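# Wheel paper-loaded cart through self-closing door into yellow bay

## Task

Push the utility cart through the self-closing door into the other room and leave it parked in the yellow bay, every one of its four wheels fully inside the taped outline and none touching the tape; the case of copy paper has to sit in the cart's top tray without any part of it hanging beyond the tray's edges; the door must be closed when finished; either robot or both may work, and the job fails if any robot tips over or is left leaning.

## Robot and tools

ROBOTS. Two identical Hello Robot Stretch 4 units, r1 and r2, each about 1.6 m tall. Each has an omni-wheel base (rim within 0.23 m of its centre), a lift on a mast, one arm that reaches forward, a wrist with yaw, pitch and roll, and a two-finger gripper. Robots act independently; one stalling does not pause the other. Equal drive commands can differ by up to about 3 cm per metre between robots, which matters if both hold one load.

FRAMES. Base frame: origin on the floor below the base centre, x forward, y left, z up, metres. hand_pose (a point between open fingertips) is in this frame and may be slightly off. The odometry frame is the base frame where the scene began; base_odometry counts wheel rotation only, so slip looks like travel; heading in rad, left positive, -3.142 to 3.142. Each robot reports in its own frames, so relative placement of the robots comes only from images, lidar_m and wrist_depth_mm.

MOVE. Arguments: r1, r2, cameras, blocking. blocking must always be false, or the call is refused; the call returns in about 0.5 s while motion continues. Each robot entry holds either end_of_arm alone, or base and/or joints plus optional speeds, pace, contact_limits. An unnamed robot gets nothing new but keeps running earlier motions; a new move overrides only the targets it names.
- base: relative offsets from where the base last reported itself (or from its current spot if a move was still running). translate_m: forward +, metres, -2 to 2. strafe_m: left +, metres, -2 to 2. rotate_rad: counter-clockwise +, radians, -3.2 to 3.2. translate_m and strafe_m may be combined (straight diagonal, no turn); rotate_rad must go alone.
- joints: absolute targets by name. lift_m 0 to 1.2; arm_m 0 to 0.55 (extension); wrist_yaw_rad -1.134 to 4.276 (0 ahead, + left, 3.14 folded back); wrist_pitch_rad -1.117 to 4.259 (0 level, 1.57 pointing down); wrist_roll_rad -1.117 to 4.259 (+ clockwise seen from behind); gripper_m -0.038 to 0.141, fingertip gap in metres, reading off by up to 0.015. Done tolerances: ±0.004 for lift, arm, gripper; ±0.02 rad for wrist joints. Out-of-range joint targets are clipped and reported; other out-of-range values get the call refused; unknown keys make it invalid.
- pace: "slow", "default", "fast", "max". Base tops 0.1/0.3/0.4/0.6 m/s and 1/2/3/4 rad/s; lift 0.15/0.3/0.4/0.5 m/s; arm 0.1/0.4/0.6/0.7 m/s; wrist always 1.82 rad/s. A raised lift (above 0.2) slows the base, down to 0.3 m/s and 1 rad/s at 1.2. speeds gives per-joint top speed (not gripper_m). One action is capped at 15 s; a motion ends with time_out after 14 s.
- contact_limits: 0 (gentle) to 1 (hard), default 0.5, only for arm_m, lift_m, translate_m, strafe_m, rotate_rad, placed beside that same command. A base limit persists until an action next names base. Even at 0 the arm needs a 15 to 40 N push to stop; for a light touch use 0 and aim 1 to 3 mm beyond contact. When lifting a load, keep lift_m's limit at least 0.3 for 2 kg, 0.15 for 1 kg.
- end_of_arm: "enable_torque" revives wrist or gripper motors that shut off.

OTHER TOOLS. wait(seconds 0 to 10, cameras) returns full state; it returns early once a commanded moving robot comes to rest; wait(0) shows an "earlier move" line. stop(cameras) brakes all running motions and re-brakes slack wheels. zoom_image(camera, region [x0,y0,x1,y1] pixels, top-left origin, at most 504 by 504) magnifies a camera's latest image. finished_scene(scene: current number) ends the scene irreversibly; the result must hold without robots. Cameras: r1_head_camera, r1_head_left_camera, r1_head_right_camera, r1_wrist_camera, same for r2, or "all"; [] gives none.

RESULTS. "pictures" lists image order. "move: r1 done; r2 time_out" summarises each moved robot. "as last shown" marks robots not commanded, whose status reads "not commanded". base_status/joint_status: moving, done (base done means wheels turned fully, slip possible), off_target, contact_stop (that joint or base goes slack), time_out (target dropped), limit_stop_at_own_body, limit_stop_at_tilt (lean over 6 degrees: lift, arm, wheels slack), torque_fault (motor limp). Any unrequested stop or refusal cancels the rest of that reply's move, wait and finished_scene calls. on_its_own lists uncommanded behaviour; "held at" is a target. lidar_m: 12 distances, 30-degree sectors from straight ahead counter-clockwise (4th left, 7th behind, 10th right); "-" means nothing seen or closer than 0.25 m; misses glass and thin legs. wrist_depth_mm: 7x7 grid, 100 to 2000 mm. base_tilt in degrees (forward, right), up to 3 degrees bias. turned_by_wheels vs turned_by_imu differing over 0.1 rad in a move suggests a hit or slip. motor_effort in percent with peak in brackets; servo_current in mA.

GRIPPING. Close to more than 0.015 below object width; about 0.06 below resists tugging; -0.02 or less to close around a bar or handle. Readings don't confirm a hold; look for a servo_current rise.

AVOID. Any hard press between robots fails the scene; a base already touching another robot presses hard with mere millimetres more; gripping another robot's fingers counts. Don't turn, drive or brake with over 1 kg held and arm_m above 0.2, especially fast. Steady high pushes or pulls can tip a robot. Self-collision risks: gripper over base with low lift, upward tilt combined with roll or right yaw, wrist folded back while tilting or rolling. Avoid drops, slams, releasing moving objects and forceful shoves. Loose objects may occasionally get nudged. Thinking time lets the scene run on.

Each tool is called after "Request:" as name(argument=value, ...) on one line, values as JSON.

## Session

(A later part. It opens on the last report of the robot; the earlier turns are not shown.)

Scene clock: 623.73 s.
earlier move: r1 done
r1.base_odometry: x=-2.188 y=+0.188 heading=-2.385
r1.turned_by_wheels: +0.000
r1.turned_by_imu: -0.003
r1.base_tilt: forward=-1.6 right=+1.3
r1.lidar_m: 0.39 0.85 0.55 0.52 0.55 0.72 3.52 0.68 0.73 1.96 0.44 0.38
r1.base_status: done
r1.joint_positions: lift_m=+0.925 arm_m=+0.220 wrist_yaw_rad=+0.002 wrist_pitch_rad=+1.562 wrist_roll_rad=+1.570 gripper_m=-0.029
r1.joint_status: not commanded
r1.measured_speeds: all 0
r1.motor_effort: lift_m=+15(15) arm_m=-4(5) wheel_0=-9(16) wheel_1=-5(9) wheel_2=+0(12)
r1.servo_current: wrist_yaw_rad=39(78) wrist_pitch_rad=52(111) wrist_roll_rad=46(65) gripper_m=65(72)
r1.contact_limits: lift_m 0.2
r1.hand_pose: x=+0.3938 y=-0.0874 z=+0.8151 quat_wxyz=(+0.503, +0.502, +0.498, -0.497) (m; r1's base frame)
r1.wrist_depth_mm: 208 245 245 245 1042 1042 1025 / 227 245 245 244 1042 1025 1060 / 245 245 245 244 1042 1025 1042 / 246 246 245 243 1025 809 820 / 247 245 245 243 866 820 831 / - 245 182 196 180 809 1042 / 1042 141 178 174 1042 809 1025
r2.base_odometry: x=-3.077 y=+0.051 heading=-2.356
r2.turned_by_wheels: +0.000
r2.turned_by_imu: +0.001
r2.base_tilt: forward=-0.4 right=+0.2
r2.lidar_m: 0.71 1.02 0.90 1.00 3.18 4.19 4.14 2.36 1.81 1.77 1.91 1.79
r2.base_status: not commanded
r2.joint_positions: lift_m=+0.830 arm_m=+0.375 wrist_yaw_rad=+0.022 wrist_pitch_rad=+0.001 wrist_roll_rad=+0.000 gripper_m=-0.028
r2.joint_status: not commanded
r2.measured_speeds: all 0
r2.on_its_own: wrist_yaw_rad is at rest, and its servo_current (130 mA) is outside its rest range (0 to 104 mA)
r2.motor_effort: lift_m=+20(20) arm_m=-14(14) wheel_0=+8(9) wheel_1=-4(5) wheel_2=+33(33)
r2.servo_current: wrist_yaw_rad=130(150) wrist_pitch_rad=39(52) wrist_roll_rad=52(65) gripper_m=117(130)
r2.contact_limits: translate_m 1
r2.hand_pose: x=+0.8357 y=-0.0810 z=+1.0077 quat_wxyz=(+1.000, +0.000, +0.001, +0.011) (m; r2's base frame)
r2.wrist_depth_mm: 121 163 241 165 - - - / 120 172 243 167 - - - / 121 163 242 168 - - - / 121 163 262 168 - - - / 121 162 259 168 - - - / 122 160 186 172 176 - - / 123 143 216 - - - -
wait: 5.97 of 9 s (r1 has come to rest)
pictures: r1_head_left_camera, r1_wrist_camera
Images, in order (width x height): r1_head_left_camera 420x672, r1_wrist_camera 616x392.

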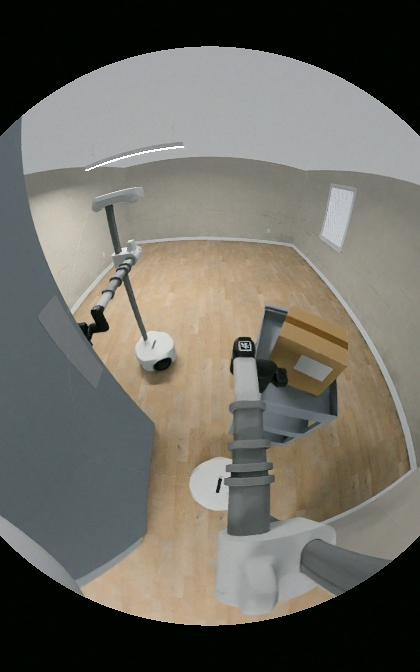

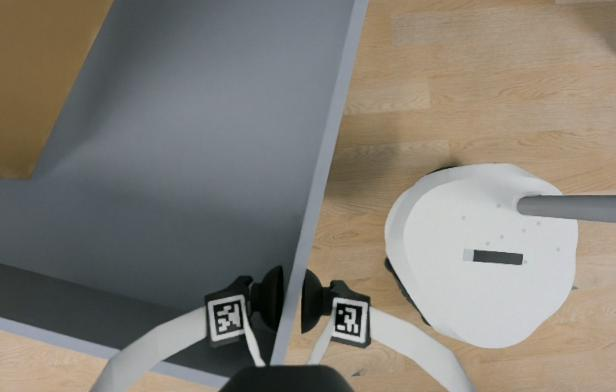

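Request:
move(blocking=false, cameras=[], r1={"base":{"translate_m":-0.04,"strafe_m":0.15},"pace":"slow"})

Request:
wait(seconds=5, cameras=["r1_head_right_camera","r1_wrist_camera"])

Scene clock: 635.43 s.
move: r1 moving
r1.base_odometry: x=-2.177 y=+0.182 heading=-2.385
r1.turned_by_wheels: -0.001
r1.turned_by_imu: -0.001
r1.base_tilt: forward=-1.6 right=+1.3
r1.lidar_m: 0.41 0.83 0.51 0.49 0.52 0.71 3.54 0.68 0.73 1.96 0.45 0.37
r1.base_status: translate_m moving; strafe_m moving
r1.joint_positions: lift_m=+0.925 arm_m=+0.220 wrist_yaw_rad=+0.002 wrist_pitch_rad=+1.562 wrist_roll_rad=+1.570 gripper_m=-0.029
r1.joint_status: not commanded
r1.measured_speeds: translate_m=-0.014 strafe_m=+0.049 rotate_rad=+0.001 lift_m=+0.000 arm_m=+0.000 wrist_yaw_rad=+0.000 wrist_pitch_rad=+0.000 wrist_roll_rad=+0.000
r1.motor_effort: lift_m=+15(15) arm_m=-4(4) wheel_0=-12(16) wheel_1=+4(5) wheel_2=+1(3)
r1.servo_current: wrist_yaw_rad=52(65) wrist_pitch_rad=52(59) wrist_roll_rad=72(72) gripper_m=65(72)
r1.contact_limits: lift_m 0.2
r1.hand_pose: x=+0.3938 y=-0.0874 z=+0.8151 quat_wxyz=(+0.503, +0.502, +0.498, -0.497) (m; r1's base frame)
r1.wrist_depth_mm: 208 247 246 245 1042 1025 1025 / 229 246 246 245 1025 1025 1025 / 248 247 245 244 1008 1025 1025 / 246 247 245 244 1025 809 1025 / 247 245 245 243 866 809 809 / 1042 - 182 195 182 809 820 / 1042 153 1042 181 1042 809 1025
r2.base_odometry: x=-3.077 y=+0.051 heading=-2.356
r2.turned_by_wheels: +0.000
r2.turned_by_imu: +0.000
r2.base_tilt: forward=-0.4 right=+0.2
r2.lidar_m: 0.71 0.99 0.90 0.96 3.18 4.15 4.16 2.34 1.83 1.78 1.93 1.77
r2.base_status: not commanded
r2.joint_positions: lift_m=+0.830 arm_m=+0.375 wrist_yaw_rad=+0.022 wrist_pitch_rad=+0.001 wrist_roll_rad=+0.000 gripper_m=-0.028
r2.joint_status: not commanded
r2.measured_speeds: all 0
r2.motor_effort: lift_m=+20(20) arm_m=-13(14) wheel_0=+9(9) wheel_1=-4(5) wheel_2=+33(33)
r2.servo_current: wrist_yaw_rad=130(137) wrist_pitch_rad=39(46) wrist_roll_rad=59(59) gripper_m=124(130)
r2.contact_limits: translate_m 1
r2.hand_pose: x=+0.8357 y=-0.0810 z=+1.0077 quat_wxyz=(+1.000, +0.000, +0.001, +0.011) (m; r2's base frame)
r2.wrist_depth_mm: 121 163 243 165 - - - / 120 173 241 167 - - - / 121 163 241 167 - - - / 121 163 260 169 - - - / 121 161 260 169 - - - / 122 160 186 173 177 - - / 123 143 218 - - - -
pictures: none
No camera images: "cameras" was empty.

Scene clock: 637.73 s.
earlier move: r1 done
r1.base_odometry: x=-2.056 y=+0.107 heading=-2.386
r1.turned_by_wheels: +0.000
r1.turned_by_imu: -0.001
r1.base_tilt: forward=-1.6 right=+1.3
r1.lidar_m: 0.36 0.58 0.39 0.34 0.38 0.52 3.52 0.86 0.76 1.81 0.38 0.35
r1.base_status: done
r1.joint_positions: lift_m=+0.925 arm_m=+0.220 wrist_yaw_rad=-0.002 wrist_pitch_rad=+1.573 wrist_roll_rad=+1.572 gripper_m=-0.029
r1.joint_status: not commanded
r1.measured_speeds: all 0
r1.motor_effort: lift_m=+15(15) arm_m=+4(4) wheel_0=-10(25) wheel_1=+2(5) wheel_2=-4(4)
r1.servo_current: wrist_yaw_rad=33(65) wrist_pitch_rad=39(59) wrist_roll_rad=52(72) gripper_m=65(72)
r1.contact_limits: lift_m 0.2
r1.hand_pose: x=+0.3899 y=-0.0874 z=+0.8151 quat_wxyz=(+0.498, +0.500, +0.500, -0.502) (m; r1's base frame)
r1.wrist_depth_mm: 191 241 243 244 245 1025 1060 / 213 242 242 243 246 1042 1025 / 240 243 243 243 244 1060 1042 / 241 242 243 244 831 831 1042 / - 241 243 243 820 831 1060 / 1025 1025 178 198 820 831 1042 / 1008 1008 1025 145 180 139 1060
r2.base_odometry: x=-3.077 y=+0.051 heading=-2.356
r2.turned_by_wheels: +0.000
r2.turned_by_imu: +0.000
r2.base_tilt: forward=-0.4 right=+0.2
r2.lidar_m: 0.72 0.95 0.88 2.96 3.19 4.19 4.12 2.36 1.83 1.80 1.89 1.76
r2.base_status: not commanded
r2.joint_positions: lift_m=+0.830 arm_m=+0.375 wrist_yaw_rad=+0.022 wrist_pitch_rad=+0.001 wrist_roll_rad=+0.000 gripper_m=-0.028
r2.joint_status: not commanded
r2.measured_speeds: all 0
r2.on_its_own: wrist_yaw_rad is at rest, and its servo_current (130 mA) is outside its rest range (0 to 104 mA)
r2.motor_effort: lift_m=+20(20) arm_m=-13(14) wheel_0=+8(9) wheel_1=-4(5) wheel_2=+33(33)
r2.servo_current: wrist_yaw_rad=130(143) wrist_pitch_rad=33(46) wrist_roll_rad=46(59) gripper_m=124(130)
r2.contact_limits: translate_m 1
r2.hand_pose: x=+0.8357 y=-0.0810 z=+1.0077 quat_wxyz=(+1.000, +0.000, +0.001, +0.011) (m; r2's base frame)
r2.wrist_depth_mm: 121 163 242 165 - - - / 120 173 242 167 - - - / 121 163 241 167 - - - / 121 163 262 168 - - - / 121 162 258 169 - - - / 122 160 186 172 177 - - / 123 143 216 - - - -
wait: 2.30 of 5 s (r1 has come to rest)
pictures: r1_head_right_camera, r1_wrist_camera
Images, in order (width x height): r1_head_right_camera 420x672, r1_wrist_camera 616x392.

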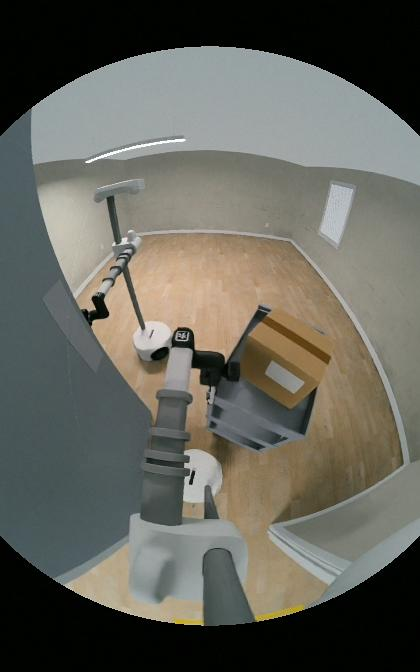

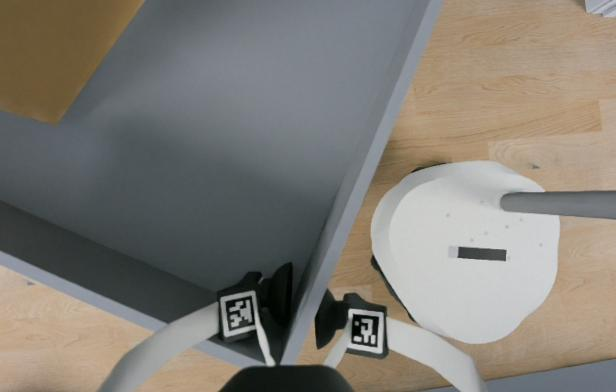

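Request:
move(blocking=false, cameras=[], r1={"base":{"translate_m":-0.45,"strafe_m":0.0},"pace":"slow"})

Request:
wait(seconds=8, cameras=["r1_head_right_camera","r1_wrist_camera"])

Scene clock: 643.70 s.
move: r1 moving
r1.base_odometry: x=-2.047 y=+0.115 heading=-2.387
r1.turned_by_wheels: -0.001
r1.turned_by_imu: -0.001
r1.base_tilt: forward=-1.6 right=+1.3
r1.lidar_m: 0.38 0.58 0.39 0.36 0.39 0.53 3.50 0.87 0.76 1.78 0.39 0.37
r1.base_status: translate_m moving; strafe_m moving
r1.joint_positions: lift_m=+0.925 arm_m=+0.220 wrist_yaw_rad=-0.002 wrist_pitch_rad=+1.571 wrist_roll_rad=+1.572 gripper_m=-0.029
r1.joint_status: not commanded
r1.measured_speeds: translate_m=-0.049 strafe_m=+0.000 rotate_rad=+0.002 lift_m=+0.000 arm_m=+0.000 wrist_yaw_rad=+0.000 wrist_pitch_rad=-0.017 wrist_roll_rad=+0.000
r1.motor_effort: lift_m=+15(15) arm_m=+4(4) wheel_0=-12(12) wheel_1=-7(7) wheel_2=+3(3)
r1.servo_current: wrist_yaw_rad=52(59) wrist_pitch_rad=39(52) wrist_roll_rad=39(65) gripper_m=65(72)
r1.contact_limits: lift_m 0.2
r1.hand_pose: x=+0.3905 y=-0.0874 z=+0.8151 quat_wxyz=(+0.499, +0.501, +0.499, -0.501) (m; r1's base frame)
r1.wrist_depth_mm: 198 243 243 242 242 1025 1042 / 216 242 243 243 242 1025 1025 / 242 242 242 243 1025 1025 1042 / 242 241 242 244 831 809 831 / - 242 243 244 820 820 809 / 1042 1025 182 196 831 820 1025 / 1025 1025 1042 172 179 134 1025
r2.base_odometry: x=-3.077 y=+0.051 heading=-2.356
r2.turned_by_wheels: +0.000
r2.turned_by_imu: +0.000
r2.base_tilt: forward=-0.3 right=+0.2
r2.lidar_m: 0.70 0.93 0.89 2.95 3.18 4.18 4.14 2.36 1.81 1.78 1.91 1.77
r2.base_status: not commanded
r2.joint_positions: lift_m=+0.830 arm_m=+0.375 wrist_yaw_rad=+0.022 wrist_pitch_rad=+0.001 wrist_roll_rad=+0.000 gripper_m=-0.028
r2.joint_status: not commanded
r2.measured_speeds: all 0
r2.motor_effort: lift_m=+20(20) arm_m=-13(13) wheel_0=+9(9) wheel_1=-4(5) wheel_2=+33(33)
r2.servo_current: wrist_yaw_rad=137(137) wrist_pitch_rad=39(46) wrist_roll_rad=59(59) gripper_m=124(130)
r2.contact_limits: translate_m 1
r2.hand_pose: x=+0.8357 y=-0.0810 z=+1.0077 quat_wxyz=(+1.000, +0.000, +0.001, +0.011) (m; r2's base frame)
r2.wrist_depth_mm: 121 163 242 165 - - - / 120 173 242 166 - - - / 121 163 241 167 - - - / 121 162 259 168 - - - / 121 162 258 169 - - - / 122 160 186 172 176 - - / 123 143 216 - - - -
pictures: none
No camera images: "cameras" was empty.

Scene clock: 648.97 s.
earlier move: r1 done
r1.base_odometry: x=-1.729 y=+0.415 heading=-2.386
r1.turned_by_wheels: +0.001
r1.turned_by_imu: +0.001
r1.base_tilt: forward=-1.6 right=+1.2
r1.lidar_m: 0.38 0.53 0.34 0.33 0.39 3.11 3.01 3.12 0.63 0.57 0.54 0.38
r1.base_status: done
r1.joint_positions: lift_m=+0.925 arm_m=+0.220 wrist_yaw_rad=-0.001 wrist_pitch_rad=+1.562 wrist_roll_rad=+1.572 gripper_m=-0.029
r1.joint_status: not commanded
r1.measured_speeds: all 0
r1.motor_effort: lift_m=+15(15) arm_m=-4(4) wheel_0=-4(12) wheel_1=-4(8) wheel_2=+3(10)
r1.servo_current: wrist_yaw_rad=65(72) wrist_pitch_rad=59(72) wrist_roll_rad=52(65) gripper_m=59(72)
r1.contact_limits: lift_m 0.2
r1.hand_pose: x=+0.3935 y=-0.0874 z=+0.8151 quat_wxyz=(+0.502, +0.503, +0.497, -0.498) (m; r1's base frame)
r1.wrist_depth_mm: 234 244 244 243 1042 1025 1025 / 245 245 244 243 1025 1025 1025 / 244 245 244 243 1025 1025 1042 / 245 244 244 243 1025 820 1025 / 245 246 244 244 854 820 809 / 246 244 214 185 820 820 1008 / - 137 159 174 166 831 1042
r2.base_odometry: x=-3.077 y=+0.051 heading=-2.356
r2.turned_by_wheels: +0.000
r2.turned_by_imu: +0.001
r2.base_tilt: forward=-0.3 right=+0.2
r2.lidar_m: 0.71 0.85 1.01 2.97 3.16 4.14 4.13 2.39 1.82 1.79 1.93 1.77
r2.base_status: not commanded
r2.joint_positions: lift_m=+0.830 arm_m=+0.375 wrist_yaw_rad=+0.022 wrist_pitch_rad=+0.001 wrist_roll_rad=+0.000 gripper_m=-0.028
r2.joint_status: not commanded
r2.measured_speeds: all 0
r2.on_its_own: wrist_yaw_rad is at rest, and its servo_current (137 mA) is outside its rest range (0 to 104 mA)
r2.motor_effort: lift_m=+20(20) arm_m=-13(14) wheel_0=+9(9) wheel_1=-5(5) wheel_2=+33(33)
r2.servo_current: wrist_yaw_rad=137(150) wrist_pitch_rad=39(46) wrist_roll_rad=46(65) gripper_m=124(130)
r2.contact_limits: translate_m 1
r2.hand_pose: x=+0.8357 y=-0.0810 z=+1.0077 quat_wxyz=(+1.000, +0.000, +0.001, +0.011) (m; r2's base frame)
r2.wrist_depth_mm: 121 163 243 165 - - - / 120 173 243 167 - - - / 121 163 242 167 - - - / 121 163 262 168 - - - / 121 162 259 169 - - - / 122 160 186 172 177 - - / 123 143 217 - - - -
wait: 5.27 of 8 s (r1 has come to rest)
pictures: r1_head_right_camera, r1_wrist_camera
Images, in order (width x height): r1_head_right_camera 420x672, r1_wrist_camera 616x392.

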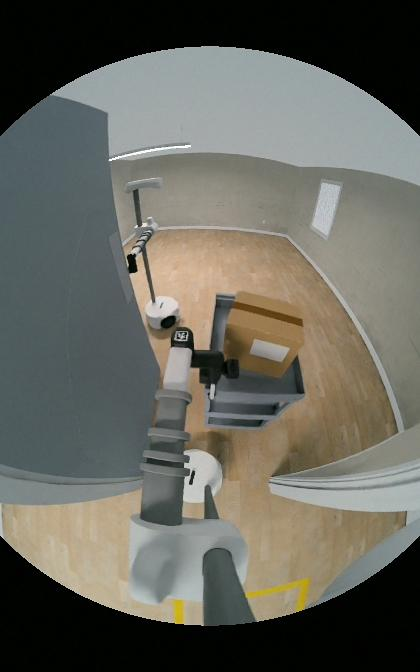

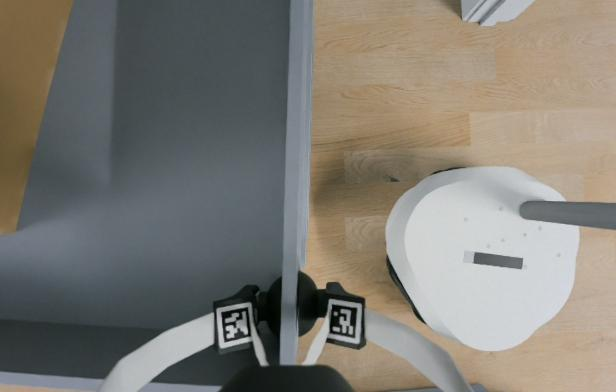

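Request:
move(blocking=false, cameras=[], r1={"base":{"rotate_rad":0.3},"pace":"slow"})

Request:
wait(seconds=4, cameras=["r1_head_right_camera","r1_wrist_camera"])

Scene clock: 659.20 s.
move: r1 moving
r1.base_odometry: x=-1.729 y=+0.416 heading=-2.262
r1.turned_by_wheels: +0.124
r1.turned_by_imu: +0.122
r1.base_tilt: forward=-1.6 right=+1.3
r1.lidar_m: 0.39 0.49 0.35 0.34 0.41 3.01 2.96 3.20 0.58 0.59 0.47 0.37
r1.base_status: rotate_rad moving
r1.joint_positions: lift_m=+0.925 arm_m=+0.220 wrist_yaw_rad=-0.001 wrist_pitch_rad=+1.562 wrist_roll_rad=+1.573 gripper_m=-0.029
r1.joint_status: not commanded
r1.measured_speeds: translate_m=-0.002 strafe_m=-0.002 rotate_rad=+0.486 lift_m=+0.000 arm_m=-0.001 wrist_yaw_rad=-0.002 wrist_pitch_rad=+0.000 wrist_roll_rad=+0.012
r1.motor_effort: lift_m=+15(15) arm_m=+1(4) wheel_0=-18(18) wheel_1=-7(10) wheel_2=-12(12)
r1.servo_current: wrist_yaw_rad=46(59) wrist_pitch_rad=52(59) wrist_roll_rad=46(72) gripper_m=65(65)
r1.contact_limits: lift_m 0.2
r1.hand_pose: x=+0.3934 y=-0.0874 z=+0.8151 quat_wxyz=(+0.502, +0.503, +0.497, -0.498) (m; r1's base frame)
r1.wrist_depth_mm: 230 248 247 246 1042 1042 1042 / 244 248 246 246 1025 1042 1060 / 248 246 246 246 1060 1042 1025 / 247 246 245 245 1042 820 1025 / 246 245 245 245 854 820 798 / - - 180 186 809 831 991 / 1060 1025 1008 180 166 820 1025
r2.base_odometry: x=-3.077 y=+0.051 heading=-2.356
r2.turned_by_wheels: +0.000
r2.turned_by_imu: +0.000
r2.base_tilt: forward=-0.3 right=+0.2
r2.lidar_m: 0.70 0.88 1.00 2.95 3.16 4.15 4.14 2.34 1.82 1.78 1.92 1.79
r2.base_status: not commanded
r2.joint_positions: lift_m=+0.830 arm_m=+0.375 wrist_yaw_rad=+0.022 wrist_pitch_rad=+0.001 wrist_roll_rad=+0.000 gripper_m=-0.028
r2.joint_status: not commanded
r2.measured_speeds: all 0
r2.motor_effort: lift_m=+20(20) arm_m=-13(14) wheel_0=+8(9) wheel_1=-4(5) wheel_2=+33(33)
r2.servo_current: wrist_yaw_rad=137(143) wrist_pitch_rad=46(46) wrist_roll_rad=52(59) gripper_m=124(130)
r2.contact_limits: translate_m 1
r2.hand_pose: x=+0.8357 y=-0.0810 z=+1.0077 quat_wxyz=(+1.000, +0.000, +0.001, +0.011) (m; r2's base frame)
r2.wrist_depth_mm: 121 163 242 165 - - - / 120 172 242 167 - - - / 121 163 242 167 - - - / 121 163 262 168 - - - / 121 162 259 169 - - - / 122 160 186 172 177 - - / 123 143 216 - - - -
pictures: none
No camera images: "cameras" was empty.

Scene clock: 660.37 s.
earlier move: r1 done
r1.base_odometry: x=-1.729 y=+0.416 heading=-2.086
r1.turned_by_wheels: +0.176
r1.turned_by_imu: +0.173
r1.base_tilt: forward=-1.6 right=+1.3
r1.lidar_m: 0.38 0.42 0.35 0.34 2.67 2.97 2.96 2.82 0.57 2.48 0.37 0.33
r1.base_status: done
r1.joint_positions: lift_m=+0.925 arm_m=+0.220 wrist_yaw_rad=-0.001 wrist_pitch_rad=+1.574 wrist_roll_rad=+1.573 gripper_m=-0.029
r1.joint_status: not commanded
r1.measured_speeds: all 0
r1.motor_effort: lift_m=+15(15) arm_m=-2(4) wheel_0=-1(25) wheel_1=-2(11) wheel_2=-2(16)
r1.servo_current: wrist_yaw_rad=39(72) wrist_pitch_rad=46(65) wrist_roll_rad=59(72) gripper_m=65(72)
r1.contact_limits: lift_m 0.2
r1.hand_pose: x=+0.3899 y=-0.0874 z=+0.8151 quat_wxyz=(+0.498, +0.500, +0.500, -0.502) (m; r1's base frame)
r1.wrist_depth_mm: 187 241 242 244 244 1042 1060 / 209 240 242 242 243 1025 1060 / 238 241 241 242 228 1042 1042 / 238 242 240 242 820 831 1042 / - 239 241 242 831 820 1060 / 991 - 183 196 183 831 1042 / - 139 - 172 1042 140 1042
r2.base_odometry: x=-3.077 y=+0.051 heading=-2.356
r2.turned_by_wheels: +0.000
r2.turned_by_imu: +0.000
r2.base_tilt: forward=-0.4 right=+0.2
r2.lidar_m: 0.70 0.87 1.06 2.97 3.16 4.17 4.14 2.34 1.82 1.79 1.93 1.78
r2.base_status: not commanded
r2.joint_positions: lift_m=+0.830 arm_m=+0.375 wrist_yaw_rad=+0.022 wrist_pitch_rad=+0.001 wrist_roll_rad=+0.000 gripper_m=-0.028
r2.joint_status: not commanded
r2.measured_speeds: all 0
r2.on_its_own: wrist_yaw_rad is at rest, and its servo_current (130 mA) is outside its rest range (0 to 104 mA)
r2.motor_effort: lift_m=+20(20) arm_m=-13(14) wheel_0=+8(9) wheel_1=-4(5) wheel_2=+33(33)
r2.servo_current: wrist_yaw_rad=130(143) wrist_pitch_rad=39(46) wrist_roll_rad=46(65) gripper_m=124(130)
r2.contact_limits: translate_m 1
r2.hand_pose: x=+0.8357 y=-0.0810 z=+1.0077 quat_wxyz=(+1.000, +0.000, +0.001, +0.011) (m; r2's base frame)
r2.wrist_depth_mm: 121 163 243 164 - - - / 120 173 242 166 - - - / 121 163 241 167 - - - / 121 163 263 168 - - - / 121 161 259 168 - - - / 122 160 186 172 176 - - / 123 143 216 - - - -
wait: 1.17 of 4 s (r1 has come to rest)
pictures: r1_head_right_camera, r1_wrist_camera
Images, in order (width x height): r1_head_right_camera 420x672, r1_wrist_camera 616x392.

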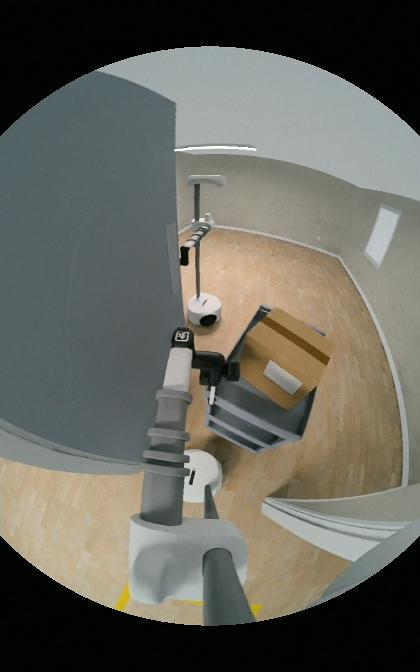

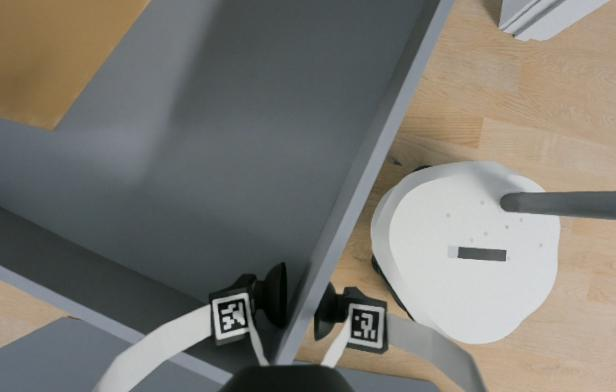

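Request:
move(blocking=false, cameras=[], r1={"base":{"translate_m":-0.478,"strafe_m":0.148},"pace":"slow"})

Request:
wait(seconds=8, cameras=["r1_head_right_camera","r1_wrist_camera"])

Scene clock: 669.40 s.
move: r1 moving
r1.base_odometry: x=-1.720 y=+0.424 heading=-2.087
r1.turned_by_wheels: -0.001
r1.turned_by_imu: -0.001
r1.base_tilt: forward=-1.6 right=+1.3
r1.lidar_m: 0.38 0.42 0.34 0.34 2.65 2.96 2.97 2.82 0.58 2.48 0.38 0.33
r1.base_status: translate_m moving; strafe_m moving
r1.joint_positions: lift_m=+0.925 arm_m=+0.220 wrist_yaw_rad=-0.001 wrist_pitch_rad=+1.570 wrist_roll_rad=+1.573 gripper_m=-0.029
r1.joint_status: not commanded
r1.measured_speeds: translate_m=-0.048 strafe_m=+0.014 rotate_rad=+0.000 lift_m=+0.000 arm_m=+0.000 wrist_yaw_rad=+0.000 wrist_pitch_rad=-0.028 wrist_roll_rad=+0.000
r1.motor_effort: lift_m=+15(15) arm_m=+4(4) wheel_0=-10(11) wheel_1=-6(7) wheel_2=+1(4)
r1.servo_current: wrist_yaw_rad=46(78) wrist_pitch_rad=39(46) wrist_roll_rad=46(59) gripper_m=59(72)
r1.contact_limits: lift_m 0.2
r1.hand_pose: x=+0.3911 y=-0.0874 z=+0.8151 quat_wxyz=(+0.499, +0.501, +0.499, -0.501) (m; r1's base frame)
r1.wrist_depth_mm: 196 243 243 243 243 1042 1025 / 217 243 243 243 244 1025 1025 / 242 242 243 243 242 1025 1042 / 243 243 242 242 842 831 820 / - 242 243 244 820 809 831 / 1025 - 182 198 187 809 1042 / - 135 - 156 991 134 1042
r2.base_odometry: x=-3.077 y=+0.051 heading=-2.356
r2.turned_by_wheels: +0.000
r2.turned_by_imu: +0.000
r2.base_tilt: forward=-0.4 right=+0.2
r2.lidar_m: 0.73 0.87 1.10 2.97 3.12 4.18 4.21 2.35 1.82 1.77 1.90 1.77
r2.base_status: not commanded
r2.joint_positions: lift_m=+0.830 arm_m=+0.375 wrist_yaw_rad=+0.022 wrist_pitch_rad=+0.001 wrist_roll_rad=+0.000 gripper_m=-0.028
r2.joint_status: not commanded
r2.measured_speeds: all 0
r2.motor_effort: lift_m=+20(20) arm_m=-13(14) wheel_0=+9(9) wheel_1=-4(5) wheel_2=+33(33)
r2.servo_current: wrist_yaw_rad=137(137) wrist_pitch_rad=39(46) wrist_roll_rad=46(59) gripper_m=117(130)
r2.contact_limits: translate_m 1
r2.hand_pose: x=+0.8357 y=-0.0810 z=+1.0077 quat_wxyz=(+1.000, +0.000, +0.001, +0.011) (m; r2's base frame)
r2.wrist_depth_mm: 121 163 243 165 - - - / 120 173 242 166 - - - / 121 163 241 167 - - - / 121 162 260 168 - - - / 121 162 259 169 - - - / 122 160 186 172 177 - - / 123 143 216 - - - -
pictures: none
No camera images: "cameras" was empty.

Scene clock: 675.13 s.
earlier move: r1 done
r1.base_odometry: x=-1.365 y=+0.758 heading=-2.087
r1.turned_by_wheels: +0.001
r1.turned_by_imu: +0.001
r1.base_tilt: forward=-1.6 right=+1.3
r1.lidar_m: 0.38 0.48 0.63 2.25 2.65 2.44 2.47 2.80 2.48 0.68 0.61 0.41
r1.base_status: done
r1.joint_positions: lift_m=+0.925 arm_m=+0.220 wrist_yaw_rad=-0.001 wrist_pitch_rad=+1.563 wrist_roll_rad=+1.571 gripper_m=-0.029
r1.joint_status: not commanded
r1.measured_speeds: all 0
r1.motor_effort: lift_m=+15(15) arm_m=-4(4) wheel_0=-6(13) wheel_1=-2(7) wheel_2=+4(10)
r1.servo_current: wrist_yaw_rad=65(78) wrist_pitch_rad=52(65) wrist_roll_rad=52(72) gripper_m=65(72)
r1.contact_limits: lift_m 0.2
r1.hand_pose: x=+0.3931 y=-0.0874 z=+0.8151 quat_wxyz=(+0.502, +0.502, +0.498, -0.498) (m; r1's base frame)
r1.wrist_depth_mm: 245 245 243 1025 1042 1025 1008 / 244 244 244 1042 1042 1025 1008 / 244 244 244 1025 1042 1025 1025 / 243 245 243 1025 1025 820 1042 / 245 246 245 244 854 820 820 / 245 245 187 186 809 809 1042 / 245 146 160 175 176 820 1008
r2.base_odometry: x=-3.077 y=+0.051 heading=-2.356
r2.turned_by_wheels: +0.000
r2.turned_by_imu: +0.001
r2.base_tilt: forward=-0.3 right=+0.2
r2.lidar_m: 0.70 1.14 2.71 2.95 3.18 4.16 4.16 2.36 1.80 1.79 1.91 1.79
r2.base_status: not commanded
r2.joint_positions: lift_m=+0.830 arm_m=+0.375 wrist_yaw_rad=+0.022 wrist_pitch_rad=+0.001 wrist_roll_rad=+0.000 gripper_m=-0.028
r2.joint_status: not commanded
r2.measured_speeds: all 0
r2.on_its_own: wrist_yaw_rad is at rest, and its servo_current (124 mA) is outside its rest range (0 to 104 mA)
r2.motor_effort: lift_m=+20(20) arm_m=-13(14) wheel_0=+8(9) wheel_1=-5(5) wheel_2=+33(33)
r2.servo_current: wrist_yaw_rad=124(143) wrist_pitch_rad=39(46) wrist_roll_rad=59(59) gripper_m=117(130)
r2.contact_limits: translate_m 1
r2.hand_pose: x=+0.8357 y=-0.0810 z=+1.0077 quat_wxyz=(+1.000, +0.000, +0.001, +0.011) (m; r2's base frame)
r2.wrist_depth_mm: 121 163 244 165 - - - / 120 173 243 167 - - - / 121 163 242 167 - - - / 121 162 262 168 - - - / 121 162 259 168 - - - / 122 160 186 172 177 - - / 123 143 218 - - - -
wait: 5.73 of 8 s (r1 has come to rest)
pictures: r1_head_right_camera, r1_wrist_camera
Images, in order (width x height): r1_head_right_camera 420x672, r1_wrist_camera 616x392.

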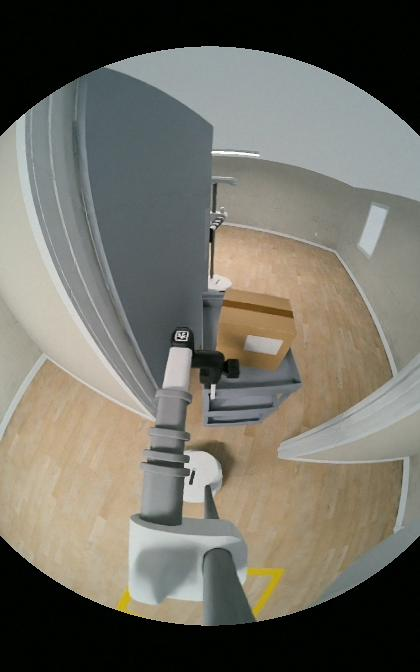

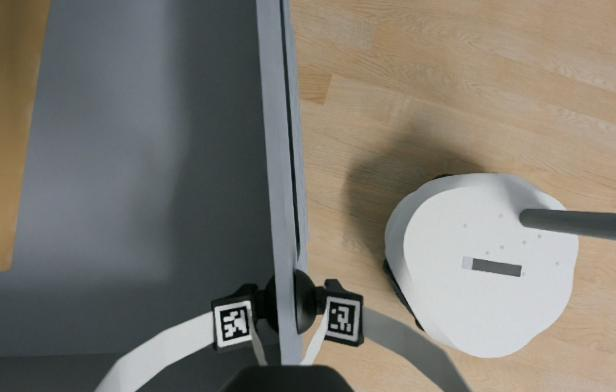

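Request:
move(blocking=false, cameras=[], r1={"base":{"translate_m":-0.05,"strafe_m":0.13},"pace":"slow"})

Request:
wait(seconds=5, cameras=["r1_head_right_camera","r1_wrist_camera"])

Scene clock: 686.97 s.
move: r1 moving
r1.base_odometry: x=-1.352 y=+0.756 heading=-2.087
r1.turned_by_wheels: +0.000
r1.turned_by_imu: +0.000
r1.base_tilt: forward=-1.6 right=+1.3
r1.lidar_m: 0.38 0.51 0.65 2.24 2.63 2.45 2.48 2.86 2.50 0.67 0.61 0.41
r1.base_status: translate_m moving; strafe_m moving
r1.joint_positions: lift_m=+0.925 arm_m=+0.220 wrist_yaw_rad=-0.001 wrist_pitch_rad=+1.563 wrist_roll_rad=+1.571 gripper_m=-0.029
r1.joint_status: not commanded
r1.measured_speeds: translate_m=-0.017 strafe_m=+0.045 rotate_rad=+0.000 lift_m=+0.000 arm_m=+0.000 wrist_yaw_rad=+0.000 wrist_pitch_rad=+0.000 wrist_roll_rad=+0.000
r1.motor_effort: lift_m=+15(15) arm_m=-4(4) wheel_0=-13(13) wheel_1=+4(5) wheel_2=+3(6)
r1.servo_current: wrist_yaw_rad=59(65) wrist_pitch_rad=52(59) wrist_roll_rad=39(59) gripper_m=72(72)
r1.contact_limits: lift_m 0.2
r1.hand_pose: x=+0.3931 y=-0.0874 z=+0.8151 quat_wxyz=(+0.502, +0.502, +0.498, -0.498) (m; r1's base frame)
r1.wrist_depth_mm: 246 246 246 1025 1042 1008 1042 / 246 246 245 1042 1025 1042 1025 / 246 246 244 1025 1025 1008 991 / 245 245 244 1025 1025 809 1042 / 246 245 245 245 854 820 820 / 246 244 202 185 809 809 820 / - 140 - 175 177 820 1008
r2.base_odometry: x=-3.077 y=+0.051 heading=-2.356
r2.turned_by_wheels: +0.000
r2.turned_by_imu: +0.000
r2.base_tilt: forward=-0.3 right=+0.2
r2.lidar_m: 0.70 1.16 2.72 2.95 3.16 4.16 4.12 2.36 1.84 1.79 1.90 1.75
r2.base_status: not commanded
r2.joint_positions: lift_m=+0.830 arm_m=+0.375 wrist_yaw_rad=+0.022 wrist_pitch_rad=+0.001 wrist_roll_rad=+0.000 gripper_m=-0.028
r2.joint_status: not commanded
r2.measured_speeds: all 0
r2.motor_effort: lift_m=+20(20) arm_m=-13(14) wheel_0=+9(9) wheel_1=-4(5) wheel_2=+33(33)
r2.servo_current: wrist_yaw_rad=130(143) wrist_pitch_rad=46(46) wrist_roll_rad=46(59) gripper_m=124(130)
r2.contact_limits: translate_m 1
r2.hand_pose: x=+0.8357 y=-0.0810 z=+1.0077 quat_wxyz=(+1.000, +0.000, +0.001, +0.011) (m; r2's base frame)
r2.wrist_depth_mm: 121 163 242 164 - - - / 120 172 242 167 - - - / 121 163 242 167 - - - / 121 163 262 168 - - - / 121 162 259 169 - - - / 122 160 185 172 177 - - / 123 143 218 - - - -
pictures: none
No camera images: "cameras" was empty.

Scene clock: 689.13 s.
earlier move: r1 done
r1.base_odometry: x=-1.227 y=+0.738 heading=-2.087
r1.turned_by_wheels: +0.000
r1.turned_by_imu: +0.000
r1.base_tilt: forward=-1.5 right=+1.3
r1.lidar_m: 0.36 0.47 0.83 2.14 2.52 2.40 2.41 2.84 2.60 0.81 0.53 0.37
r1.base_status: done
r1.joint_positions: lift_m=+0.925 arm_m=+0.220 wrist_yaw_rad=-0.001 wrist_pitch_rad=+1.572 wrist_roll_rad=+1.571 gripper_m=-0.029
r1.joint_status: not commanded
r1.measured_speeds: all 0
r1.motor_effort: lift_m=+15(15) arm_m=+2(4) wheel_0=-5(17) wheel_1=+3(6) wheel_2=+0(6)
r1.servo_current: wrist_yaw_rad=46(65) wrist_pitch_rad=46(59) wrist_roll_rad=59(65) gripper_m=65(72)
r1.contact_limits: lift_m 0.2
r1.hand_pose: x=+0.3904 y=-0.0874 z=+0.8151 quat_wxyz=(+0.499, +0.500, +0.500, -0.501) (m; r1's base frame)
r1.wrist_depth_mm: 241 241 243 1042 1025 1042 1060 / 240 241 242 1025 1025 1025 1042 / 241 241 242 242 1042 1042 1060 / 240 241 242 244 917 809 1060 / 239 241 241 243 820 842 1042 / 240 242 187 200 184 820 1042 / - 139 177 142 1025 842 1025
r2.base_odometry: x=-3.077 y=+0.051 heading=-2.356
r2.turned_by_wheels: +0.000
r2.turned_by_imu: +0.000
r2.base_tilt: forward=-0.4 right=+0.2
r2.lidar_m: 0.70 1.22 2.69 2.96 3.17 4.13 4.20 2.40 1.83 1.78 1.91 1.76
r2.base_status: not commanded
r2.joint_positions: lift_m=+0.830 arm_m=+0.375 wrist_yaw_rad=+0.022 wrist_pitch_rad=+0.001 wrist_roll_rad=+0.000 gripper_m=-0.028
r2.joint_status: not commanded
r2.measured_speeds: all 0
r2.on_its_own: wrist_yaw_rad is at rest, and its servo_current (137 mA) is outside its rest range (0 to 104 mA)
r2.motor_effort: lift_m=+20(20) arm_m=-13(14) wheel_0=+9(9) wheel_1=-4(5) wheel_2=+33(33)
r2.servo_current: wrist_yaw_rad=137(150) wrist_pitch_rad=39(46) wrist_roll_rad=46(59) gripper_m=130(130)
r2.contact_limits: translate_m 1
r2.hand_pose: x=+0.8357 y=-0.0810 z=+1.0077 quat_wxyz=(+1.000, +0.000, +0.001, +0.011) (m; r2's base frame)
r2.wrist_depth_mm: 121 163 242 164 - - - / 120 172 242 166 - - - / 121 163 241 167 - - - / 121 163 262 168 - - - / 121 162 259 168 - - - / 122 160 186 172 176 - - / 123 144 217 - - - -
wait: 2.17 of 5 s (r1 has come to rest)
pictures: r1_head_right_camera, r1_wrist_camera
Images, in order (width x height): r1_head_right_camera 420x672, r1_wrist_camera 616x392.

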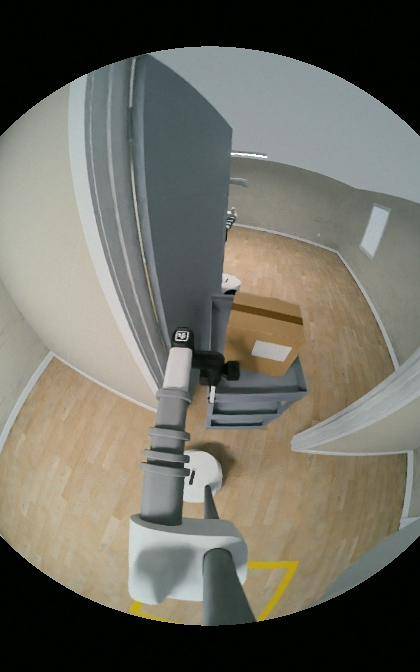

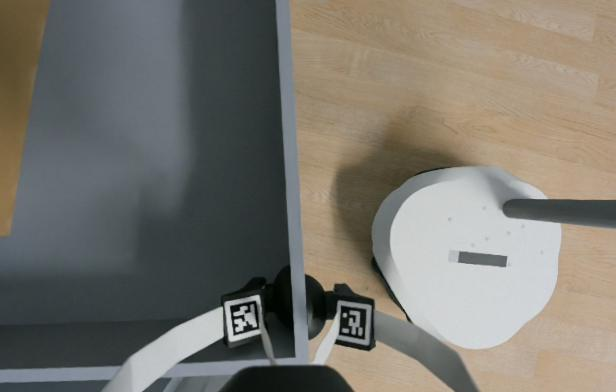

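Request:
wait(seconds=0, cameras=["r2_head_left_camera","r2_head_camera","r1_head_left_camera"])

Request:
zoom_image(camera="r2_head_camera", region=[0, 80, 260, 340])

Scene clock: 697.53 s.
r1.base_odometry: x=-1.227 y=+0.738 heading=-2.087
r1.turned_by_wheels: +0.000
r1.turned_by_imu: +0.000
r1.base_tilt: forward=-1.6 right=+1.3
r1.lidar_m: 0.36 0.48 0.80 2.13 2.52 2.40 2.39 2.85 2.58 0.81 0.54 0.37
r1.base_status: done
r1.joint_positions: lift_m=+0.925 arm_m=+0.220 wrist_yaw_rad=-0.001 wrist_pitch_rad=+1.572 wrist_roll_rad=+1.571 gripper_m=-0.029
r1.joint_status: not commanded
r1.measured_speeds: all 0
r1.motor_effort: lift_m=+15(15) arm_m=+4(4) wheel_0=-5(17) wheel_1=+3(6) wheel_2=+0(6)
r1.servo_current: wrist_yaw_rad=52(65) wrist_pitch_rad=39(59) wrist_roll_rad=33(65) gripper_m=65(72)
r1.contact_limits: lift_m 0.2
r1.hand_pose: x=+0.3904 y=-0.0874 z=+0.8151 quat_wxyz=(+0.499, +0.500, +0.500, -0.501) (m; r1's base frame)
r1.wrist_depth_mm: 241 240 242 1008 1060 1060 1042 / 240 241 242 1042 1025 1025 1042 / 239 241 243 244 1060 1060 1042 / 240 241 241 244 931 820 1042 / 240 241 241 243 820 820 1042 / 241 241 187 200 185 831 1060 / - 139 177 143 1008 831 1042
r2.base_odometry: x=-3.077 y=+0.051 heading=-2.356
r2.turned_by_wheels: +0.000
r2.turned_by_imu: +0.000
r2.base_tilt: forward=-0.4 right=+0.2
r2.lidar_m: 0.71 1.23 2.75 2.95 3.14 4.15 4.16 2.36 1.83 1.78 1.90 1.77
r2.base_status: not commanded
r2.joint_positions: lift_m=+0.830 arm_m=+0.375 wrist_yaw_rad=+0.022 wrist_pitch_rad=+0.001 wrist_roll_rad=+0.000 gripper_m=-0.028
r2.joint_status: not commanded
r2.measured_speeds: all 0
r2.on_its_own: wrist_yaw_rad is at rest, and its servo_current (124 mA) is outside its rest range (0 to 104 mA)
r2.motor_effort: lift_m=+20(20) arm_m=-13(14) wheel_0=+8(9) wheel_1=-4(5) wheel_2=+33(33)
r2.servo_current: wrist_yaw_rad=124(150) wrist_pitch_rad=46(46) wrist_roll_rad=59(59) gripper_m=124(130)
r2.contact_limits: translate_m 1
r2.hand_pose: x=+0.8357 y=-0.0810 z=+1.0077 quat_wxyz=(+1.000, +0.000, +0.001, +0.011) (m; r2's base frame)
r2.wrist_depth_mm: 121 163 242 164 - - - / 120 173 242 167 - - - / 121 163 242 167 - - - / 121 163 262 168 - - - / 121 161 259 169 - - - / 122 160 186 172 177 - - / 123 143 216 - - - -
pictures: r1_head_left_camera, r2_head_camera, r2_head_left_camera
Images, in order (width x height): r1_head_left_camera 420x672, r2_head_camera 420x560, r2_head_left_camera 420x672.

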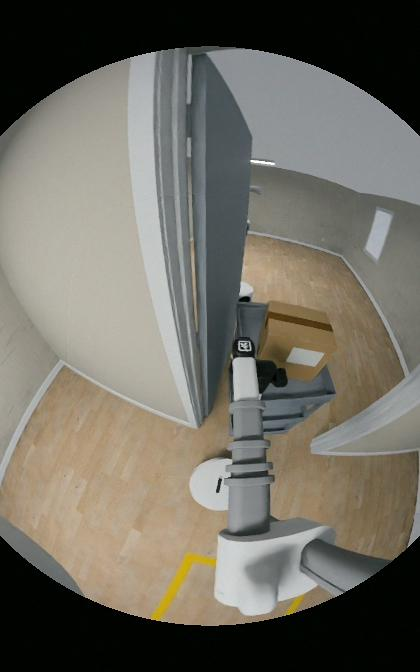

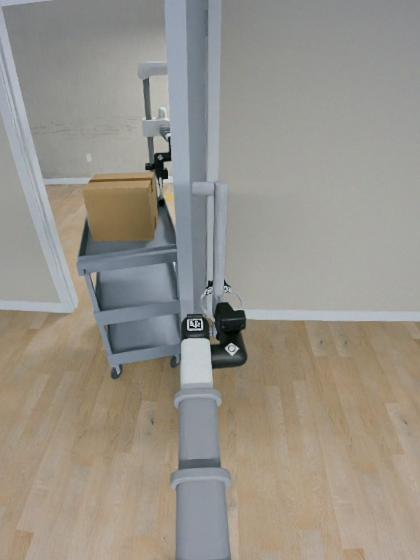

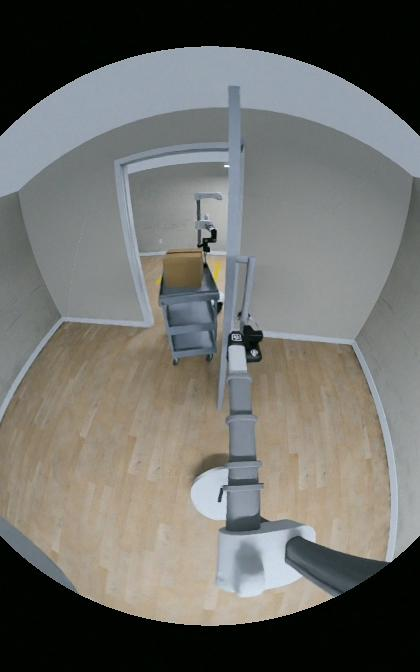

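Scaled by 1.938 from the camera's 420x560 image, which has a finer 1200x1600 frame.

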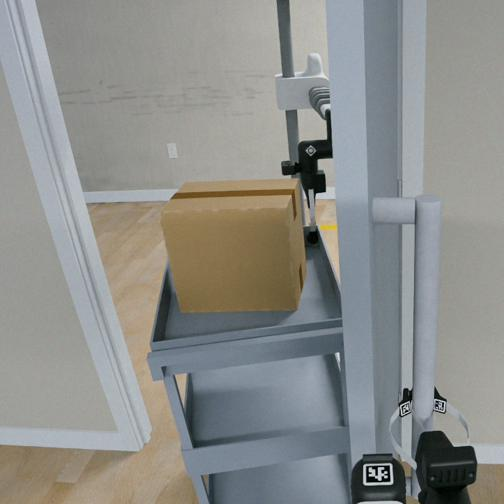

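Request:
move(blocking=false, cameras=[], r1={"base":{"translate_m":-0.45},"pace":"slow"})

Request:
wait(seconds=8, cameras=["r1_wrist_camera","r2_head_left_camera","r1_head_right_camera"])

Scene clock: 707.73 s.
move: r1 moving
r1.base_odometry: x=-1.221 y=+0.748 heading=-2.087
r1.turned_by_wheels: -0.001
r1.turned_by_imu: -0.001
r1.base_tilt: forward=-1.5 right=+1.3
r1.lidar_m: 0.40 0.49 0.81 2.14 2.53 2.38 2.38 2.80 2.57 0.82 0.55 0.40
r1.base_status: translate_m moving
r1.joint_positions: lift_m=+0.925 arm_m=+0.220 wrist_yaw_rad=-0.001 wrist_pitch_rad=+1.571 wrist_roll_rad=+1.571 gripper_m=-0.029
r1.joint_status: not commanded
r1.measured_speeds: translate_m=-0.048 strafe_m=+0.000 rotate_rad=+0.001 lift_m=+0.000 arm_m=+0.000 wrist_yaw_rad=+0.000 wrist_pitch_rad=-0.015 wrist_roll_rad=+0.000
r1.motor_effort: lift_m=+15(15) arm_m=+4(4) wheel_0=-7(9) wheel_1=-6(6) wheel_2=+4(5)
r1.servo_current: wrist_yaw_rad=39(65) wrist_pitch_rad=39(46) wrist_roll_rad=59(59) gripper_m=59(65)
r1.contact_limits: lift_m 0.2
r1.hand_pose: x=+0.3907 y=-0.0874 z=+0.8151 quat_wxyz=(+0.499, +0.500, +0.500, -0.501) (m; r1's base frame)
r1.wrist_depth_mm: 243 244 244 1025 1025 1008 1025 / 242 243 245 1025 1025 1060 1042 / 243 242 243 1042 1025 1025 1042 / 243 243 244 244 1025 820 1042 / 242 242 243 244 842 809 831 / 243 243 183 198 820 809 1042 / - 141 173 174 1042 820 1025
r2.base_odometry: x=-3.077 y=+0.051 heading=-2.356
r2.turned_by_wheels: +0.000
r2.turned_by_imu: +0.000
r2.base_tilt: forward=-0.3 right=+0.2
r2.lidar_m: 0.70 1.23 2.72 2.96 3.18 4.14 4.15 2.36 1.81 1.78 1.93 1.74
r2.base_status: not commanded
r2.joint_positions: lift_m=+0.830 arm_m=+0.375 wrist_yaw_rad=+0.022 wrist_pitch_rad=+0.001 wrist_roll_rad=+0.000 gripper_m=-0.028
r2.joint_status: not commanded
r2.measured_speeds: all 0
r2.motor_effort: lift_m=+20(20) arm_m=-13(13) wheel_0=+8(9) wheel_1=-4(5) wheel_2=+33(33)
r2.servo_current: wrist_yaw_rad=130(137) wrist_pitch_rad=39(39) wrist_roll_rad=46(65) gripper_m=124(124)
r2.contact_limits: translate_m 1
r2.hand_pose: x=+0.8357 y=-0.0810 z=+1.0077 quat_wxyz=(+1.000, +0.000, +0.001, +0.011) (m; r2's base frame)
r2.wrist_depth_mm: 121 162 242 165 - - - / 120 173 243 166 - - - / 121 163 241 167 - - - / 121 163 260 168 - - - / 121 162 259 169 - - - / 122 159 186 172 177 - - / 123 143 216 - - - -
pictures: none
No camera images: "cameras" was empty.

Scene clock: 713.00 s.
earlier move: r1 done
r1.base_odometry: x=-1.005 y=+1.129 heading=-2.086
r1.turned_by_wheels: +0.001
r1.turned_by_imu: +0.003
r1.base_tilt: forward=-1.6 right=+1.3
r1.lidar_m: 0.38 0.96 1.66 2.25 2.29 1.95 1.97 2.33 2.45 1.61 0.70 0.40
r1.base_status: done
r1.joint_positions: lift_m=+0.925 arm_m=+0.220 wrist_yaw_rad=+0.002 wrist_pitch_rad=+1.562 wrist_roll_rad=+1.571 gripper_m=-0.029
r1.joint_status: not commanded
r1.measured_speeds: all 0
r1.motor_effort: lift_m=+15(15) arm_m=-4(4) wheel_0=-1(11) wheel_1=-2(7) wheel_2=+6(12)
r1.servo_current: wrist_yaw_rad=39(78) wrist_pitch_rad=52(78) wrist_roll_rad=59(72) gripper_m=65(72)
r1.contact_limits: lift_m 0.2
r1.hand_pose: x=+0.3936 y=-0.0874 z=+0.8151 quat_wxyz=(+0.503, +0.502, +0.498, -0.497) (m; r1's base frame)
r1.wrist_depth_mm: 244 244 243 1042 1042 1025 1025 / 243 244 243 1042 1008 1008 1008 / 245 243 243 1025 1025 1042 1025 / 244 244 244 1042 1008 820 831 / 245 245 243 1025 842 809 809 / 243 245 210 187 820 809 820 / 246 151 176 174 166 820 1008
r2.base_odometry: x=-3.077 y=+0.051 heading=-2.357
r2.turned_by_wheels: +0.000
r2.turned_by_imu: -0.003
r2.base_tilt: forward=-0.4 right=+0.2
r2.lidar_m: 0.72 1.67 2.69 2.95 3.18 4.14 4.15 2.37 1.83 1.79 1.92 1.77
r2.base_status: not commanded
r2.joint_positions: lift_m=+0.830 arm_m=+0.375 wrist_yaw_rad=+0.022 wrist_pitch_rad=+0.001 wrist_roll_rad=+0.000 gripper_m=-0.028
r2.joint_status: not commanded
r2.measured_speeds: all 0
r2.on_its_own: wrist_yaw_rad is at rest, and its servo_current (137 mA) is outside its rest range (0 to 104 mA)
r2.motor_effort: lift_m=+20(20) arm_m=-13(14) wheel_0=+7(9) wheel_1=-4(5) wheel_2=+29(33)
r2.servo_current: wrist_yaw_rad=137(143) wrist_pitch_rad=46(46) wrist_roll_rad=39(65) gripper_m=130(130)
r2.contact_limits: translate_m 1
r2.hand_pose: x=+0.8357 y=-0.0810 z=+1.0077 quat_wxyz=(+1.000, +0.000, +0.001, +0.011) (m; r2's base frame)
r2.wrist_depth_mm: 121 162 243 165 - - - / 120 172 243 167 - - - / 121 163 243 167 - - - / 121 162 262 169 - - - / 121 161 259 169 - - - / 122 160 186 173 177 - - / 123 143 217 - - - -
wait: 5.27 of 8 s (r1 has come to rest)
pictures: r1_head_right_camera, r1_wrist_camera, r2_head_left_camera
Images, in order (width x height): r1_head_right_camera 420x672, r1_wrist_camera 616x392, r2_head_left_camera 420x672.

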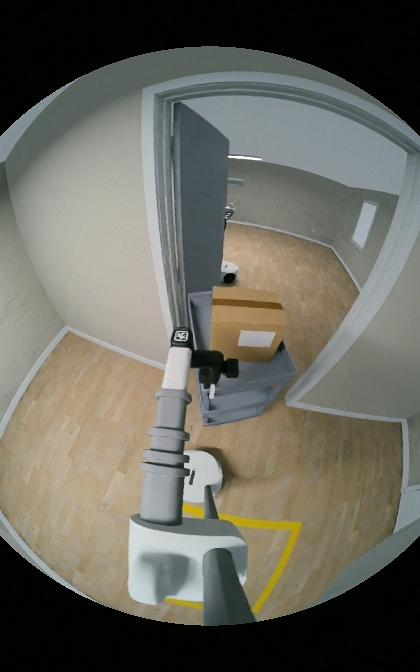

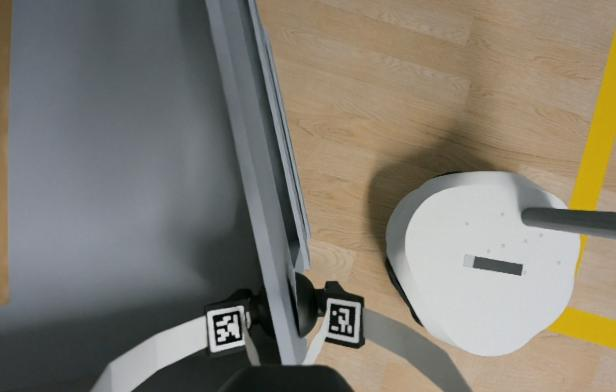

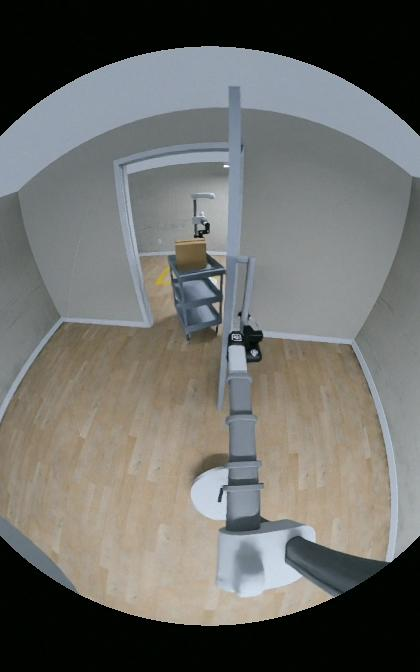

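Request:
move(blocking=false, cameras=[], r1={"base":{"translate_m":-0.02,"strafe_m":0.2},"pace":"slow"})

Request:
wait(seconds=5, cameras=["r1_wrist_camera","r2_head_left_camera"])

Scene clock: 721.23 s.
move: r1 moving
r1.base_odometry: x=-0.993 y=+1.123 heading=-2.087
r1.turned_by_wheels: +0.000
r1.turned_by_imu: +0.000
r1.base_tilt: forward=-1.6 right=+1.3
r1.lidar_m: 0.37 0.95 1.67 2.26 2.25 1.98 1.96 2.29 2.44 1.65 0.69 0.39
r1.base_status: translate_m moving; strafe_m moving
r1.joint_positions: lift_m=+0.925 arm_m=+0.220 wrist_yaw_rad=+0.002 wrist_pitch_rad=+1.562 wrist_roll_rad=+1.571 gripper_m=-0.029
r1.joint_status: not commanded
r1.measured_speeds: translate_m=-0.005 strafe_m=+0.052 rotate_rad=-0.005 lift_m=+0.000 arm_m=+0.000 wrist_yaw_rad=+0.000 wrist_pitch_rad=+0.000 wrist_roll_rad=+0.000
r1.motor_effort: lift_m=+15(15) arm_m=-4(4) wheel_0=-8(8) wheel_1=+6(7) wheel_2=+4(8)
r1.servo_current: wrist_yaw_rad=39(59) wrist_pitch_rad=52(59) wrist_roll_rad=52(59) gripper_m=59(65)
r1.contact_limits: lift_m 0.2
r1.hand_pose: x=+0.3936 y=-0.0874 z=+0.8151 quat_wxyz=(+0.503, +0.502, +0.498, -0.497) (m; r1's base frame)
r1.wrist_depth_mm: 245 245 245 1042 1042 1008 1025 / 245 244 245 1042 1025 1025 1042 / 245 245 244 1042 1025 1025 1025 / 244 246 245 1025 1025 798 1025 / 245 244 244 1025 854 820 809 / 246 244 187 186 180 820 820 / 245 150 - 174 176 809 1025
r2.base_odometry: x=-3.077 y=+0.051 heading=-2.357
r2.turned_by_wheels: +0.000
r2.turned_by_imu: +0.000
r2.base_tilt: forward=-0.4 right=+0.2
r2.lidar_m: 0.74 1.66 2.70 2.97 3.16 4.20 4.14 2.38 1.85 1.78 1.90 1.77
r2.base_status: not commanded
r2.joint_positions: lift_m=+0.830 arm_m=+0.375 wrist_yaw_rad=+0.022 wrist_pitch_rad=+0.001 wrist_roll_rad=+0.000 gripper_m=-0.028
r2.joint_status: not commanded
r2.measured_speeds: all 0
r2.motor_effort: lift_m=+20(20) arm_m=-13(13) wheel_0=+8(8) wheel_1=-4(5) wheel_2=+29(30)
r2.servo_current: wrist_yaw_rad=130(137) wrist_pitch_rad=46(46) wrist_roll_rad=39(59) gripper_m=124(130)
r2.contact_limits: translate_m 1
r2.hand_pose: x=+0.8357 y=-0.0810 z=+1.0077 quat_wxyz=(+1.000, +0.000, +0.001, +0.011) (m; r2's base frame)
r2.wrist_depth_mm: 121 162 243 165 - - - / 120 173 243 167 - - - / 121 163 243 168 - - - / 121 162 262 169 - - - / 121 161 259 169 - - - / 122 159 186 173 177 - - / 123 143 218 - - - -
pictures: none
No camera images: "cameras" was empty.

Scene clock: 723.93 s.
earlier move: r1 done
r1.base_odometry: x=-0.822 y=+1.048 heading=-2.087
r1.turned_by_wheels: +0.000
r1.turned_by_imu: +0.000
r1.base_tilt: forward=-1.6 right=+1.3
r1.lidar_m: 0.37 1.05 1.81 2.09 2.19 1.88 1.89 2.25 2.64 1.78 0.50 0.39
r1.base_status: done
r1.joint_positions: lift_m=+0.925 arm_m=+0.220 wrist_yaw_rad=+0.001 wrist_pitch_rad=+1.572 wrist_roll_rad=+1.571 gripper_m=-0.029
r1.joint_status: not commanded
r1.measured_speeds: all 0
r1.motor_effort: lift_m=+15(15) arm_m=+4(4) wheel_0=-6(17) wheel_1=+3(7) wheel_2=+0(8)
r1.servo_current: wrist_yaw_rad=52(65) wrist_pitch_rad=39(59) wrist_roll_rad=65(65) gripper_m=59(72)
r1.contact_limits: lift_m 0.2
r1.hand_pose: x=+0.3905 y=-0.0874 z=+0.8151 quat_wxyz=(+0.500, +0.499, +0.501, -0.500) (m; r1's base frame)
r1.wrist_depth_mm: 234 240 242 244 1025 1042 1060 / 239 241 243 243 1042 1025 1025 / 240 240 242 243 1042 1060 1025 / 240 241 241 243 891 831 715 / 239 239 242 242 820 831 842 / 240 240 186 200 186 831 1042 / - 138 177 145 1025 133 1060
r2.base_odometry: x=-3.077 y=+0.051 heading=-2.357
r2.turned_by_wheels: +0.000
r2.turned_by_imu: +0.000
r2.base_tilt: forward=-0.4 right=+0.2
r2.lidar_m: 0.71 2.07 2.71 2.96 3.17 4.18 4.16 2.33 1.84 1.78 1.93 1.77
r2.base_status: not commanded
r2.joint_positions: lift_m=+0.830 arm_m=+0.375 wrist_yaw_rad=+0.022 wrist_pitch_rad=+0.001 wrist_roll_rad=+0.000 gripper_m=-0.028
r2.joint_status: not commanded
r2.measured_speeds: all 0
r2.on_its_own: wrist_yaw_rad is at rest, and its servo_current (137 mA) is outside its rest range (0 to 104 mA)
r2.motor_effort: lift_m=+20(20) arm_m=-13(14) wheel_0=+7(8) wheel_1=-4(5) wheel_2=+29(30)
r2.servo_current: wrist_yaw_rad=137(143) wrist_pitch_rad=39(46) wrist_roll_rad=39(59) gripper_m=124(130)
r2.contact_limits: translate_m 1
r2.hand_pose: x=+0.8357 y=-0.0810 z=+1.0077 quat_wxyz=(+1.000, +0.000, +0.001, +0.011) (m; r2's base frame)
r2.wrist_depth_mm: 120 163 242 165 - - - / 120 173 242 167 - - - / 121 163 242 167 - - - / 121 163 262 169 - - - / 121 161 259 169 - - - / 122 159 186 173 177 - - / 123 143 218 - - - -
wait: 2.70 of 5 s (r1 has come to rest)
pictures: r1_wrist_camera, r2_head_left_camera
Images, in order (width x height): r1_wrist_camera 616x392, r2_head_left_camera 420x672.

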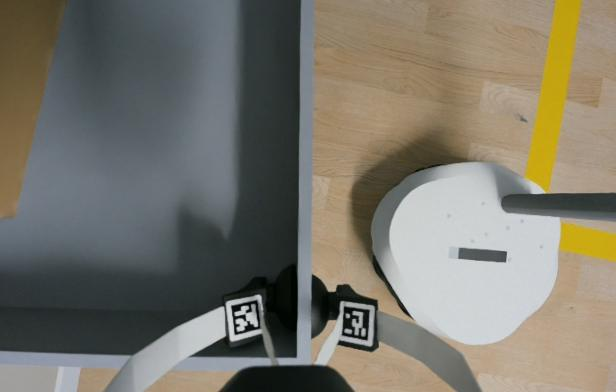

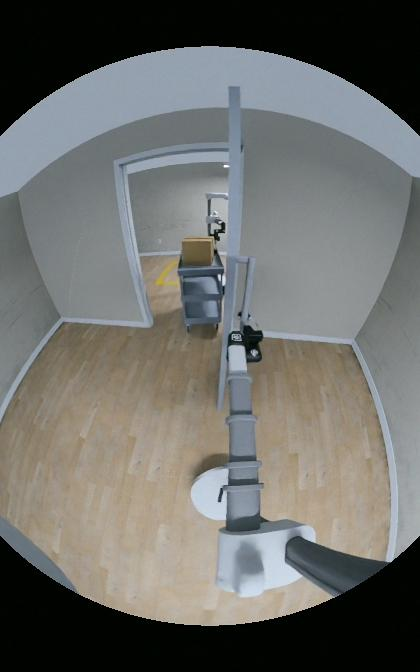

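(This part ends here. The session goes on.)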